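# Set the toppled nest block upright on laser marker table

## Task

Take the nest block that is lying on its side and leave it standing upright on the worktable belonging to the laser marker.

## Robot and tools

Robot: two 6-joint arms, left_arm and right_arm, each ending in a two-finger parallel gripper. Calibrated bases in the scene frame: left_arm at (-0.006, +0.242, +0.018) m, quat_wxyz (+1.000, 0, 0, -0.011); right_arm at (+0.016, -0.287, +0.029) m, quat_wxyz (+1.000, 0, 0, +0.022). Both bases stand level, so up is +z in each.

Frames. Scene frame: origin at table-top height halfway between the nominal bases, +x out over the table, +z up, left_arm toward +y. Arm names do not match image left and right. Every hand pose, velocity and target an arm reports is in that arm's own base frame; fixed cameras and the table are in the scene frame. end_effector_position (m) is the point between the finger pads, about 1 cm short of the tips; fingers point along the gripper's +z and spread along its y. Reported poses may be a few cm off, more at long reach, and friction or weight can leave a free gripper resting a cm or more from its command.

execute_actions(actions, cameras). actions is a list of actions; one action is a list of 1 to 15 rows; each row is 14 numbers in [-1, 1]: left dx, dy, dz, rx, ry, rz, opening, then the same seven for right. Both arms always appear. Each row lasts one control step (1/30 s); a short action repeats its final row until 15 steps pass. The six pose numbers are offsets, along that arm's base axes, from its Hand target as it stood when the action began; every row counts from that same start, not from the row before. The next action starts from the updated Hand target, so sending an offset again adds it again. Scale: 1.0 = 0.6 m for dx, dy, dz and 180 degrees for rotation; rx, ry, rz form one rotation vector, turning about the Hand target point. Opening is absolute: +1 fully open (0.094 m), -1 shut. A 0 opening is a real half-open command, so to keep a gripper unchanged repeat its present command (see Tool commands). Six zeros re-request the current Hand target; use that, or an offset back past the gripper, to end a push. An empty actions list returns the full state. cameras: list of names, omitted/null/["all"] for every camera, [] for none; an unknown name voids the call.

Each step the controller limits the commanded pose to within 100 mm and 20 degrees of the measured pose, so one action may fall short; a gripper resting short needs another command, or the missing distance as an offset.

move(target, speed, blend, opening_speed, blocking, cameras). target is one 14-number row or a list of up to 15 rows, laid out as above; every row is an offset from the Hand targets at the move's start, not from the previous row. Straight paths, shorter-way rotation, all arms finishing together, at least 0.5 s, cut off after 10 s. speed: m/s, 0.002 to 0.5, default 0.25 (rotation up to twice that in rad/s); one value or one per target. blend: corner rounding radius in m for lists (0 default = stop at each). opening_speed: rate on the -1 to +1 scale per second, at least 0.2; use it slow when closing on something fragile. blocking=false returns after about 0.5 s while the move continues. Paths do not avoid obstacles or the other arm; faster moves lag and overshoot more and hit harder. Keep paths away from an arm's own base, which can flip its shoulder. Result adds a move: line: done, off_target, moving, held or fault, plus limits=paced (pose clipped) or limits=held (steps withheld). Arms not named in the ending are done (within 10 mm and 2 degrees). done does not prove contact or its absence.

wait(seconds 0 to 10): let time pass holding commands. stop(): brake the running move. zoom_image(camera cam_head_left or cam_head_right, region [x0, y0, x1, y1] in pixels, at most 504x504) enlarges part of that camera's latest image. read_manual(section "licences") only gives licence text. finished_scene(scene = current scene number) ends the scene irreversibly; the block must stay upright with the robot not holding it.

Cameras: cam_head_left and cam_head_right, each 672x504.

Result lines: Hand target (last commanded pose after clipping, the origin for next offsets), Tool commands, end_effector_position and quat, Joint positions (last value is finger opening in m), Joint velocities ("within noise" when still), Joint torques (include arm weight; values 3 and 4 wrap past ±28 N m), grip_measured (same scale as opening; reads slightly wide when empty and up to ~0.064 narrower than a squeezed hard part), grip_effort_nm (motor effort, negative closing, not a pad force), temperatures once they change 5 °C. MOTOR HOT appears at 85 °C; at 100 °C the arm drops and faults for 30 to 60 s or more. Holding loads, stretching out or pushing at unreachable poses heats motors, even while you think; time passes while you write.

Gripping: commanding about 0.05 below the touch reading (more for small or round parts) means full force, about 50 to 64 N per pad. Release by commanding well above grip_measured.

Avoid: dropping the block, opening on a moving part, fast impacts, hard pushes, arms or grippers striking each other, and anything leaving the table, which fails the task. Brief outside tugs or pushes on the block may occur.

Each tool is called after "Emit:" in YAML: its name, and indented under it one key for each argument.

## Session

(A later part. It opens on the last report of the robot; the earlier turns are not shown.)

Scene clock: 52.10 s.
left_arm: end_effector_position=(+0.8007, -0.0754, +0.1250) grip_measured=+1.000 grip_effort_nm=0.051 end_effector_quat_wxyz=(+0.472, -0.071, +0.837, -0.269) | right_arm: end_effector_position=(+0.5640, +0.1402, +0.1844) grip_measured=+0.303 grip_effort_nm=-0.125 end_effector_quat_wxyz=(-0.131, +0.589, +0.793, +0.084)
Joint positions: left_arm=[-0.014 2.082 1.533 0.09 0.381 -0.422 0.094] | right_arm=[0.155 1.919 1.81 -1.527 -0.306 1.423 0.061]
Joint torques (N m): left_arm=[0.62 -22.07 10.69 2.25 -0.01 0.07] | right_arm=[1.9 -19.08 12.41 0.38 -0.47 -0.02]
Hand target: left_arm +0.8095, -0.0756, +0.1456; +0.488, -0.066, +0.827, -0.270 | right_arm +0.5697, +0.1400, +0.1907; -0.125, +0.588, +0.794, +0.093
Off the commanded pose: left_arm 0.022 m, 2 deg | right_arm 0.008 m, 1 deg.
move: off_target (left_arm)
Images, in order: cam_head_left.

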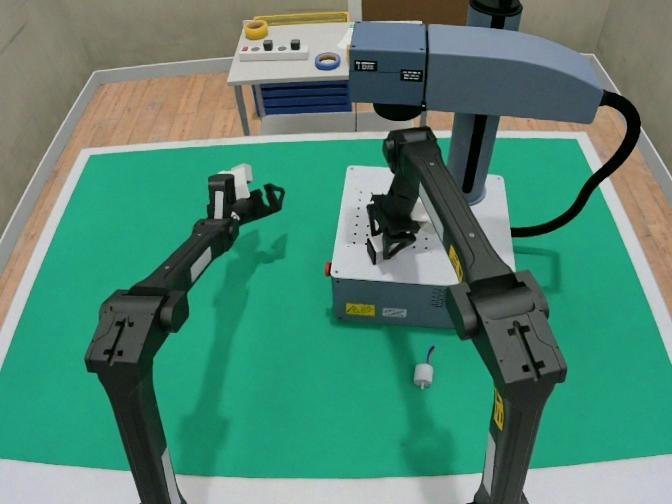

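Emit:
move:
  target: [0,0,0,0,0,0,1,-0.02,-0.004,0.0,0,0,0,0.25]
  speed: 0.05
  cameras: ["cam_head_left"]

Emit:
zoom_image:
  camera: "cam_head_left"
  region: [355, 195, 435, 280]

Scene clock: 53.63 s.
left_arm: end_effector_position=(+0.8007, -0.0754, +0.1250) grip_measured=+1.000 grip_effort_nm=0.061 end_effector_quat_wxyz=(+0.472, -0.071, +0.837, -0.269) | right_arm: end_effector_position=(+0.5580, +0.1393, +0.1932) grip_measured=+0.252 grip_effort_nm=-0.120 end_effector_quat_wxyz=(-0.125, +0.588, +0.794, +0.091)
Joint positions: left_arm=[-0.014 2.082 1.533 0.09 0.381 -0.422 0.094] | right_arm=[0.155 1.887 1.786 -1.517 -0.306 1.423 0.059]
Joint torques (N m): left_arm=[0.62 -22.12 10.7 2.26 -0.01 0.07] | right_arm=[1.61 -18.43 9.96 0.44 -0.46 -0.07]
Hand target: left_arm +0.8095, -0.0756, +0.1456; +0.488, -0.066, +0.827, -0.270 | right_arm +0.5576, +0.1376, +0.1908; -0.125, +0.588, +0.794, +0.093
Off the commanded pose: left_arm 0.022 m, 2 deg | right_arm 0.003 m, 0 deg.
move: off_target (left_arm)
Images, in order: cam_head_left.

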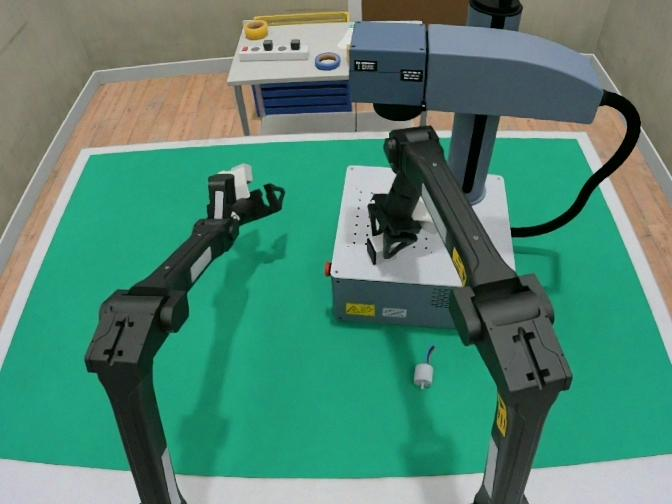

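Scaled by 5.929 from the camera's 672x504 image, which has a finer 960x720 frame.

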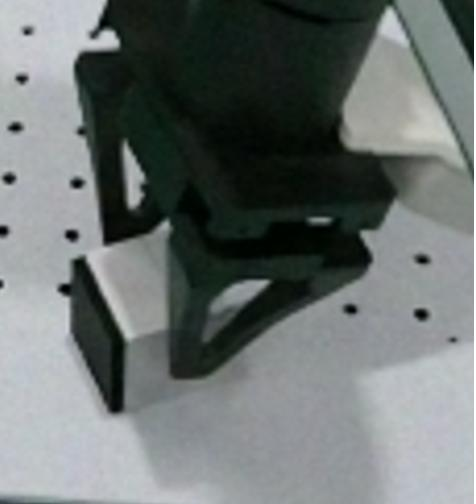

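Emit:
move:
  target: [0,0,0,0,0,0,1,0,0,-0.018,0,0,0,0.25]
  speed: 0.04
  cameras: []

Scene clock: 54.90 s.
left_arm: end_effector_position=(+0.8007, -0.0754, +0.1250) grip_measured=+1.000 grip_effort_nm=0.056 end_effector_quat_wxyz=(+0.472, -0.071, +0.837, -0.269) | right_arm: end_effector_position=(+0.5580, +0.1393, +0.1845) grip_measured=+0.252 grip_effort_nm=-0.120 end_effector_quat_wxyz=(-0.123, +0.588, +0.794, +0.092)
Joint positions: left_arm=[-0.014 2.082 1.533 0.09 0.381 -0.422 0.094] | right_arm=[0.155 1.887 1.763 -1.49 -0.306 1.423 0.059]
Joint torques (N m): left_arm=[0.56 -22.07 10.67 2.24 -0.01 0.08] | right_arm=[1.38 -18.02 9.81 0.4 -0.48 -0.15]
Hand target: left_arm +0.8095, -0.0756, +0.1456; +0.488, -0.066, +0.827, -0.270 | right_arm +0.5576, +0.1376, +0.1800; -0.125, +0.588, +0.794, +0.093
Off the commanded pose: left_arm 0.022 m, 2 deg | right_arm 0.005 m, 0 deg.
move: off_target (left_arm)

Emit:
move:
  target: [0,0,0,0,0,0,1,0,0,-0.006,0,0,0,-0.45]
  speed: 0.04
  opening_speed: 0.3

Emit:
zoom_image:
  camera: "cam_head_left"
  region: [355, 195, 435, 280]

Scene clock: 57.93 s.
left_arm: end_effector_position=(+0.8007, -0.0754, +0.1250) grip_measured=+1.000 grip_effort_nm=0.051 end_effector_quat_wxyz=(+0.472, -0.071, +0.837, -0.269) | right_arm: end_effector_position=(+0.5582, +0.1394, +0.1816) grip_measured=-0.159 grip_effort_nm=-1.053 end_effector_quat_wxyz=(-0.122, +0.588, +0.794, +0.093)
Joint positions: left_arm=[-0.014 2.082 1.533 0.09 0.381 -0.422 0.094] | right_arm=[0.155 1.887 1.755 -1.48 -0.307 1.423 0.04]
Joint torques (N m): left_arm=[0.62 -22.18 10.67 2.25 0 0.08] | right_arm=[0.85 -17.49 9.92 0.43 -0.53 -0.06]
Hand target: left_arm +0.8095, -0.0756, +0.1456; +0.488, -0.066, +0.827, -0.270 | right_arm +0.5576, +0.1376, +0.1764; -0.125, +0.588, +0.794, +0.093
Off the commanded pose: left_arm 0.022 m, 2 deg | right_arm 0.005 m, 0 deg.
move: off_target (left_arm)

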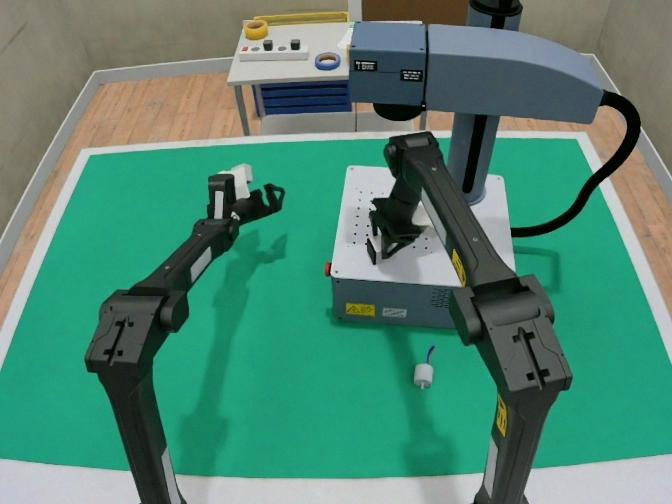

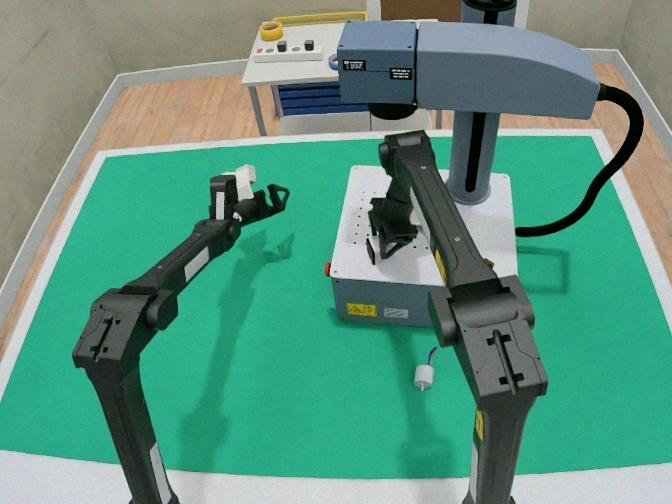

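Scaled by 5.929 from the camera's 672x504 image, which has a finer 960x720 frame.

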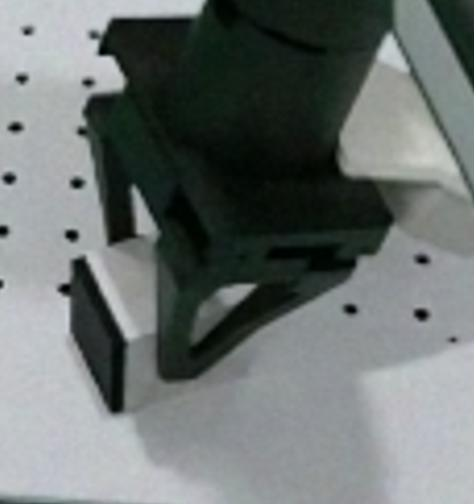

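Emit:
move:
  target:
    - [0,0,0,0,0,0,1,-0.02,0,0.085,0,0,0,-0.45]
    - [0,0,0,0,0,0,1,-0.05,0,0.12,-0.2354,-0.1275,0.1203,-0.45]
    - [0,0,0,0,0,0,1,0.037,-0.03,0.16,-0.3179,-0.429,0.3126,-0.45]
  speed: [0.08,0.2,0.2]
  blend: 0.015

Emit:
zoom_image:
  camera: "cam_head_left"
  region: [330, 150, 480, 300]

Emit:
zoom_image:
  camera: "cam_head_right"
  region: [330, 150, 480, 300]

Scene clock: 66.63 s.
left_arm: end_effector_position=(+0.8007, -0.0754, +0.1250) grip_measured=+1.000 grip_effort_nm=0.051 end_effector_quat_wxyz=(+0.472, -0.071, +0.837, -0.269) | right_arm: end_effector_position=(+0.5776, +0.1272, +0.2610) grip_measured=-0.159 grip_effort_nm=-1.048 end_effector_quat_wxyz=(+0.581, -0.002, +0.814, +0.002)
Joint positions: left_arm=[-0.014 2.082 1.533 0.09 0.381 -0.422 0.094] | right_arm=[0.296 1.398 0.927 0.127 0.273 0.098 0.04]
Joint torques (N m): left_arm=[0.56 -22.12 10.7 2.26 -0.01 0.08] | right_arm=[0.15 -12.28 11.52 3.34 -0.17 -0.19]
Hand target: left_arm +0.8095, -0.0756, +0.1456; +0.488, -0.066, +0.827, -0.270 | right_arm +0.5798, +0.1197, +0.2723; +0.595, +0.000, +0.804, +0.000
Off the commanded pose: left_arm 0.022 m, 2 deg | right_arm 0.014 m, 2 deg.
move: off_target (left_arm, right_arm)

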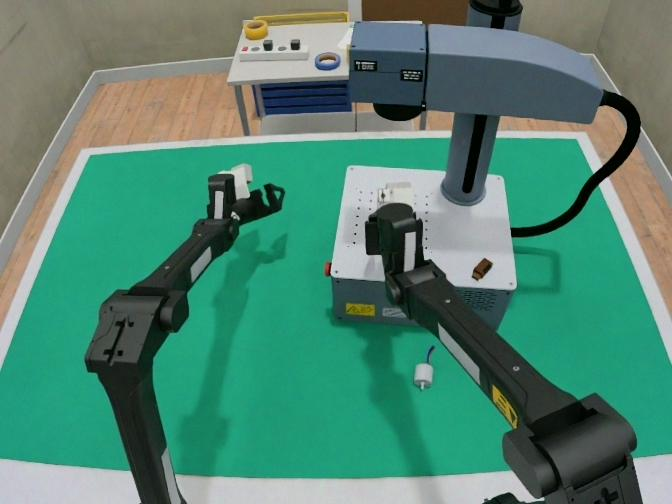

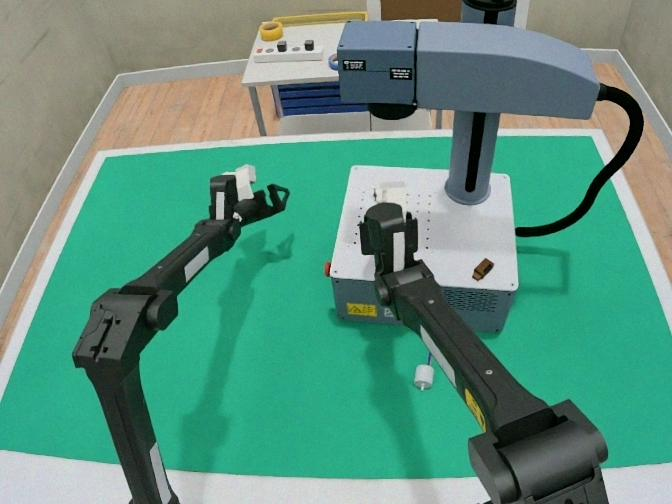

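Scaled by 3.360 from the camera's 672x504 image, which has a finer 960x720 frame.

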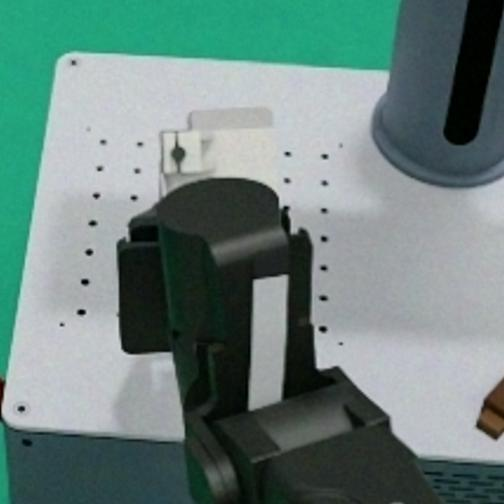

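Scaled by 3.360 from the camera's 672x504 image, which has a finer 960x720 frame.

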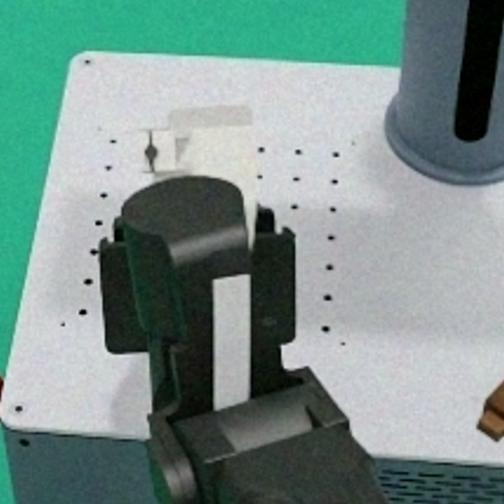

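Emit:
move:
  target: [0,0,0,0,0,0,1,0,0,-0.1,0,0,0,-0.45]
  speed: 0.08
  cameras: []

Emit:
move:
  target: [0,0,0,0,0,0,1,0,0,-0.015,0,0,0,-0.45]
  speed: 0.04
  cameras: []

Scene clock: 68.47 s.
left_arm: end_effector_position=(+0.8007, -0.0754, +0.1250) grip_measured=+1.000 grip_effort_nm=0.056 end_effector_quat_wxyz=(+0.472, -0.071, +0.837, -0.269) | right_arm: end_effector_position=(+0.5753, +0.1266, +0.2081) grip_measured=-0.159 grip_effort_nm=-1.057 end_effector_quat_wxyz=(+0.586, -0.002, +0.810, +0.004)
Joint positions: left_arm=[-0.014 2.082 1.533 0.09 0.381 -0.422 0.094] | right_arm=[0.296 1.477 0.838 0.307 0.273 0.097 0.04]
Joint torques (N m): left_arm=[0.62 -22.12 10.66 2.26 -0.01 0.08] | right_arm=[0.15 -11.63 10.76 3.41 -0.21 -0.11]
Hand target: left_arm +0.8095, -0.0756, +0.1456; +0.488, -0.066, +0.827, -0.270 | right_arm +0.5799, +0.1197, +0.2123; +0.595, +0.000, +0.804, +0.000
Off the commanded pose: left_arm 0.022 m, 2 deg | right_arm 0.009 m, 1 deg.
move: off_target (left_arm)

Scene clock: 69.43 s.
left_arm: end_effector_position=(+0.8007, -0.0754, +0.1250) grip_measured=+1.000 grip_effort_nm=0.056 end_effector_quat_wxyz=(+0.472, -0.071, +0.837, -0.269) | right_arm: end_effector_position=(+0.5756, +0.1267, +0.2009) grip_measured=-0.159 grip_effort_nm=-1.053 end_effector_quat_wxyz=(+0.587, -0.002, +0.810, +0.004)
Joint positions: left_arm=[-0.014 2.082 1.533 0.09 0.381 -0.422 0.094] | right_arm=[0.296 1.492 0.829 0.335 0.272 0.097 0.04]
Joint torques (N m): left_arm=[0.56 -22.07 10.67 2.26 -0.01 0.08] | right_arm=[-0.5 -9.93 10.54 3.29 -0.24 -0.17]
Hand target: left_arm +0.8095, -0.0756, +0.1456; +0.488, -0.066, +0.827, -0.270 | right_arm +0.5799, +0.1197, +0.2034; +0.595, +0.000, +0.804, +0.000
Off the commanded pose: left_arm 0.022 m, 2 deg | right_arm 0.009 m, 1 deg.
move: off_target (left_arm)

Emit:
move:
  target: [0,0,0,0,0,0,1,0,0,-0.012,0,0,0,-0.45]
  speed: 0.03
  cameras: []

Emit:
move:
  target: [0,0,0,0,0,0,1,0,0,-0.01,0,0,0,-0.45]
  speed: 0.03
  cameras: []

Emit:
move:
  target: [0,0,0,0,0,0,1,0,0,-0.01,0,0,0,-0.45]
  speed: 0.03
  cameras: ["cam_head_right"]

Emit:
zoom_image:
  camera: "cam_head_right"
  region: [330, 180, 450, 300]

Scene clock: 71.03 s.
left_arm: end_effector_position=(+0.8007, -0.0754, +0.1250) grip_measured=+1.000 grip_effort_nm=0.056 end_effector_quat_wxyz=(+0.472, -0.071, +0.837, -0.269) | right_arm: end_effector_position=(+0.5757, +0.1268, +0.1942) grip_measured=-0.159 grip_effort_nm=-1.053 end_effector_quat_wxyz=(+0.587, -0.002, +0.809, +0.004)
Joint positions: left_arm=[-0.014 2.082 1.533 0.09 0.381 -0.422 0.094] | right_arm=[0.296 1.505 0.821 0.357 0.272 0.097 0.04]
Joint torques (N m): left_arm=[0.62 -22.12 10.71 2.25 -0.01 0.08] | right_arm=[-0.26 -11.11 10.26 3.1 -0.2 -0.16]
Hand target: left_arm +0.8095, -0.0756, +0.1456; +0.488, -0.066, +0.827, -0.270 | right_arm +0.5798, +0.1197, +0.1962; +0.595, +0.000, +0.804, +0.000
Off the commanded pose: left_arm 0.022 m, 2 deg | right_arm 0.008 m, 1 deg.
move: off_target (left_arm)

Scene clock: 71.93 s.
left_arm: end_effector_position=(+0.8007, -0.0754, +0.1250) grip_measured=+1.000 grip_effort_nm=0.051 end_effector_quat_wxyz=(+0.472, -0.071, +0.837, -0.269) | right_arm: end_effector_position=(+0.5758, +0.1268, +0.1882) grip_measured=-0.159 grip_effort_nm=-1.053 end_effector_quat_wxyz=(+0.587, -0.002, +0.809, +0.004)
Joint positions: left_arm=[-0.014 2.082 1.533 0.09 0.381 -0.422 0.094] | right_arm=[0.296 1.517 0.814 0.375 0.272 0.097 0.04]
Joint torques (N m): left_arm=[0.67 -22.12 10.67 2.26 -0.01 0.08] | right_arm=[0.03 -11.22 10.36 3.6 -0.23 -0.16]
Hand target: left_arm +0.8095, -0.0756, +0.1456; +0.488, -0.066, +0.827, -0.270 | right_arm +0.5798, +0.1197, +0.1901; +0.595, +0.000, +0.804, +0.000
Off the commanded pose: left_arm 0.022 m, 2 deg | right_arm 0.008 m, 1 deg.
move: off_target (left_arm)

Scene clock: 72.73 s.
left_arm: end_effector_position=(+0.8007, -0.0754, +0.1250) grip_measured=+1.000 grip_effort_nm=0.051 end_effector_quat_wxyz=(+0.472, -0.071, +0.837, -0.269) | right_arm: end_effector_position=(+0.5765, +0.1270, +0.1855) grip_measured=-0.159 grip_effort_nm=-1.057 end_effector_quat_wxyz=(+0.590, -0.001, +0.807, +0.005)
Joint positions: left_arm=[-0.014 2.082 1.533 0.09 0.381 -0.422 0.094] | right_arm=[0.296 1.526 0.811 0.395 0.272 0.096 0.04]
Joint torques (N m): left_arm=[0.67 -22.07 10.67 2.26 -0.01 0.08] | right_arm=[0.09 -10.23 9.83 3.23 -0.26 -0.12]
Hand target: left_arm +0.8095, -0.0756, +0.1456; +0.488, -0.066, +0.827, -0.270 | right_arm +0.5798, +0.1197, +0.1842; +0.595, +0.000, +0.804, +0.000
Off the commanded pose: left_arm 0.022 m, 2 deg | right_arm 0.008 m, 1 deg.
move: off_target (left_arm)
Images, in order: cam_head_right.

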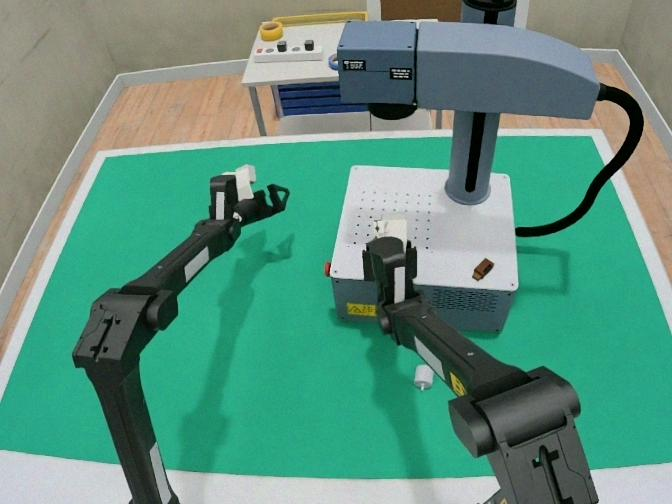

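Scaled by 4.200 from the camera's 672x504 image, which has a finer 960x720 frame.

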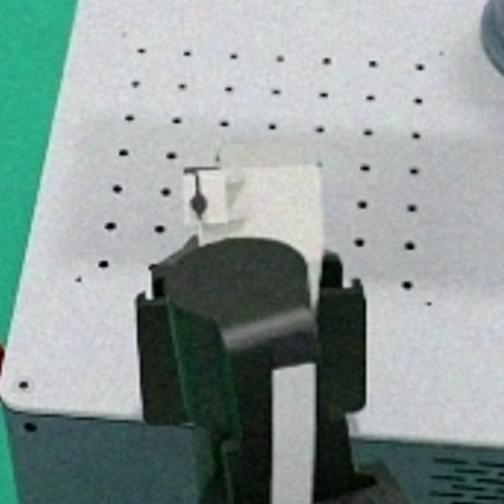

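Emit:
move:
  target: [0,0,0,0,0,0,1,0,0,-0.008,0,0,0,-0.45]
  speed: 0.03
  cameras: []

Emit:
move:
  target: [0,0,0,0,0,0,1,0,0,0.004,0,0,0,-0.45]
  speed: 0.03
  cameras: []

Emit:
move:
  target: [0,0,0,0,0,0,1,0,0,0,0,0,0,0.4]
  opening_speed: 0.3
  cameras: []

Scene clock: 74.07 s.
left_arm: end_effector_position=(+0.8007, -0.0754, +0.1250) grip_measured=+1.000 grip_effort_nm=0.056 end_effector_quat_wxyz=(+0.472, -0.071, +0.837, -0.269) | right_arm: end_effector_position=(+0.5770, +0.1272, +0.1852) grip_measured=-0.159 grip_effort_nm=-1.048 end_effector_quat_wxyz=(+0.594, -0.001, +0.805, +0.006)
Joint positions: left_arm=[-0.014 2.082 1.533 0.09 0.381 -0.422 0.094] | right_arm=[0.296 1.531 0.807 0.413 0.272 0.095 0.04]
Joint torques (N m): left_arm=[0.62 -22.18 10.69 2.24 0 0.08] | right_arm=[0.21 -9.82 9.76 2.99 -0.2 -0.19]
Hand target: left_arm +0.8095, -0.0756, +0.1456; +0.488, -0.066, +0.827, -0.270 | right_arm +0.5798, +0.1197, +0.1794; +0.595, +0.000, +0.804, +0.000
Off the commanded pose: left_arm 0.022 m, 2 deg | right_arm 0.010 m, 1 deg.
move: off_target (left_arm)

Scene clock: 74.77 s.
left_arm: end_effector_position=(+0.8007, -0.0754, +0.1250) grip_measured=+1.000 grip_effort_nm=0.046 end_effector_quat_wxyz=(+0.472, -0.071, +0.837, -0.269) | right_arm: end_effector_position=(+0.5770, +0.1272, +0.1852) grip_measured=-0.159 grip_effort_nm=-1.048 end_effector_quat_wxyz=(+0.594, -0.001, +0.805, +0.006)
Joint positions: left_arm=[-0.014 2.082 1.533 0.09 0.381 -0.422 0.094] | right_arm=[0.296 1.531 0.807 0.413 0.272 0.095 0.04]
Joint torques (N m): left_arm=[0.67 -22.12 10.7 2.28 -0.02 0.08] | right_arm=[0.56 -11.22 9.95 2.73 -0.19 -0.07]
Hand target: left_arm +0.8095, -0.0756, +0.1456; +0.488, -0.066, +0.827, -0.270 | right_arm +0.5798, +0.1197, +0.1818; +0.595, +0.000, +0.804, +0.000
Off the commanded pose: left_arm 0.022 m, 2 deg | right_arm 0.009 m, 1 deg.
move: off_target (left_arm)

Scene clock: 77.90 s.
left_arm: end_effector_position=(+0.8007, -0.0754, +0.1250) grip_measured=+1.000 grip_effort_nm=0.056 end_effector_quat_wxyz=(+0.472, -0.071, +0.837, -0.269) | right_arm: end_effector_position=(+0.5770, +0.1272, +0.1852) grip_measured=+0.397 grip_effort_nm=0.085 end_effector_quat_wxyz=(+0.594, -0.001, +0.805, +0.006)
Joint positions: left_arm=[-0.014 2.082 1.533 0.09 0.381 -0.422 0.094] | right_arm=[0.296 1.531 0.807 0.413 0.272 0.095 0.066]
Joint torques (N m): left_arm=[0.62 -22.24 10.7 2.28 -0.01 0.08] | right_arm=[0.56 -10.7 9.78 2.92 -0.17 -0.11]
Hand target: left_arm +0.8095, -0.0756, +0.1456; +0.488, -0.066, +0.827, -0.270 | right_arm +0.5798, +0.1197, +0.1818; +0.595, +0.000, +0.804, +0.000
Off the commanded pose: left_arm 0.022 m, 2 deg | right_arm 0.009 m, 1 deg.
move: off_target (left_arm)

Emit:
move:
  target:
    - [0,0,0,0,0,0,1,-0.01,0.01,0.01,0,0,0,0.7]
    - [0,0,0,0,0,0,1,-0.2,0.012,0.09,0,0,0,0.7]
    - [0,0,0,0,0,0,1,-0.25,-0.2,0.2,0,0,0,0.7]
  speed: [0.05,0.08,0.2]
  opening_speed: 0.5

Emit:
zoom_image:
  camera: "cam_head_left"
  region: [350, 180, 450, 280]

Emit:
zoom_image:
  camera: "cam_head_right"
  region: [350, 180, 450, 280]

Scene clock: 82.60 s.
left_arm: end_effector_position=(+0.8007, -0.0754, +0.1250) grip_measured=+1.000 grip_effort_nm=0.056 end_effector_quat_wxyz=(+0.472, -0.071, +0.837, -0.269) | right_arm: end_effector_position=(+0.4264, +0.0053, +0.2884) grip_measured=+0.698 grip_effort_nm=0.076 end_effector_quat_wxyz=(+0.588, +0.001, +0.809, +0.006)
Joint positions: left_arm=[-0.014 2.082 1.533 0.09 0.381 -0.422 0.094] | right_arm=[0.016 0.849 0.597 -0.062 0.005 0.013 0.08]
Joint torques (N m): left_arm=[0.56 -22.18 10.69 2.28 -0.01 0.08] | right_arm=[-0.32 -3.43 14.71 1.55 -0.32 -0.16]
Heat: left arm: hottest elbow 38 °C; right arm: hottest elbow 37 °C.
Hand target: left_arm +0.8095, -0.0756, +0.1456; +0.488, -0.066, +0.827, -0.270 | right_arm +0.4298, -0.0004, +0.3017; +0.595, +0.000, +0.804, +0.000
Off the commanded pose: left_arm 0.022 m, 2 deg | right_arm 0.015 m, 1 deg.
move: off_target (left_arm, right_arm)

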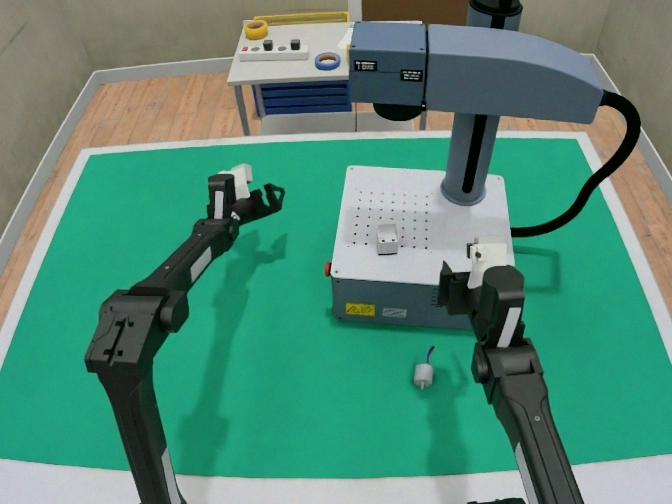

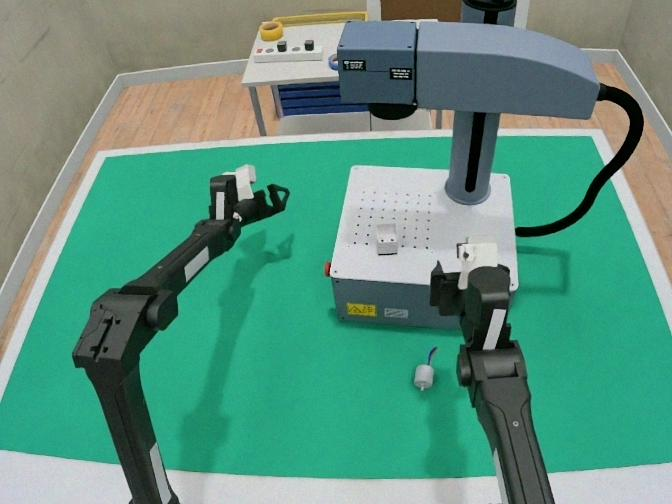

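Scaled by 5.040 from the camera's 672x504 image, which has a finer 960x720 frame.

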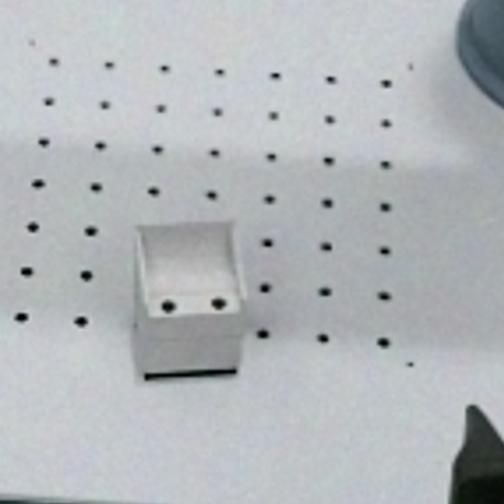

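Scaled by 5.040 from the camera's 672x504 image, which has a finer 960x720 frame.

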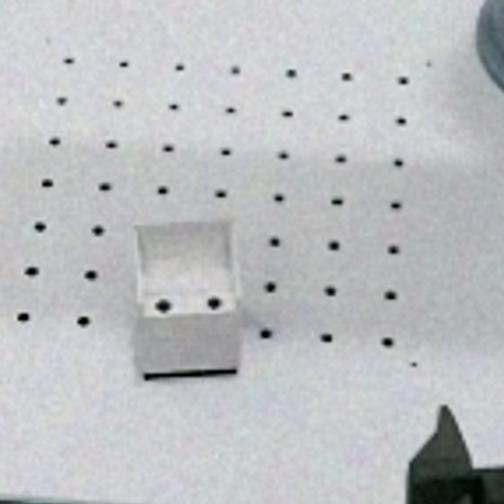

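Upright on its black foot.

Emit:
finished_scene:
  scene: 3

The scene is finished: the task was done.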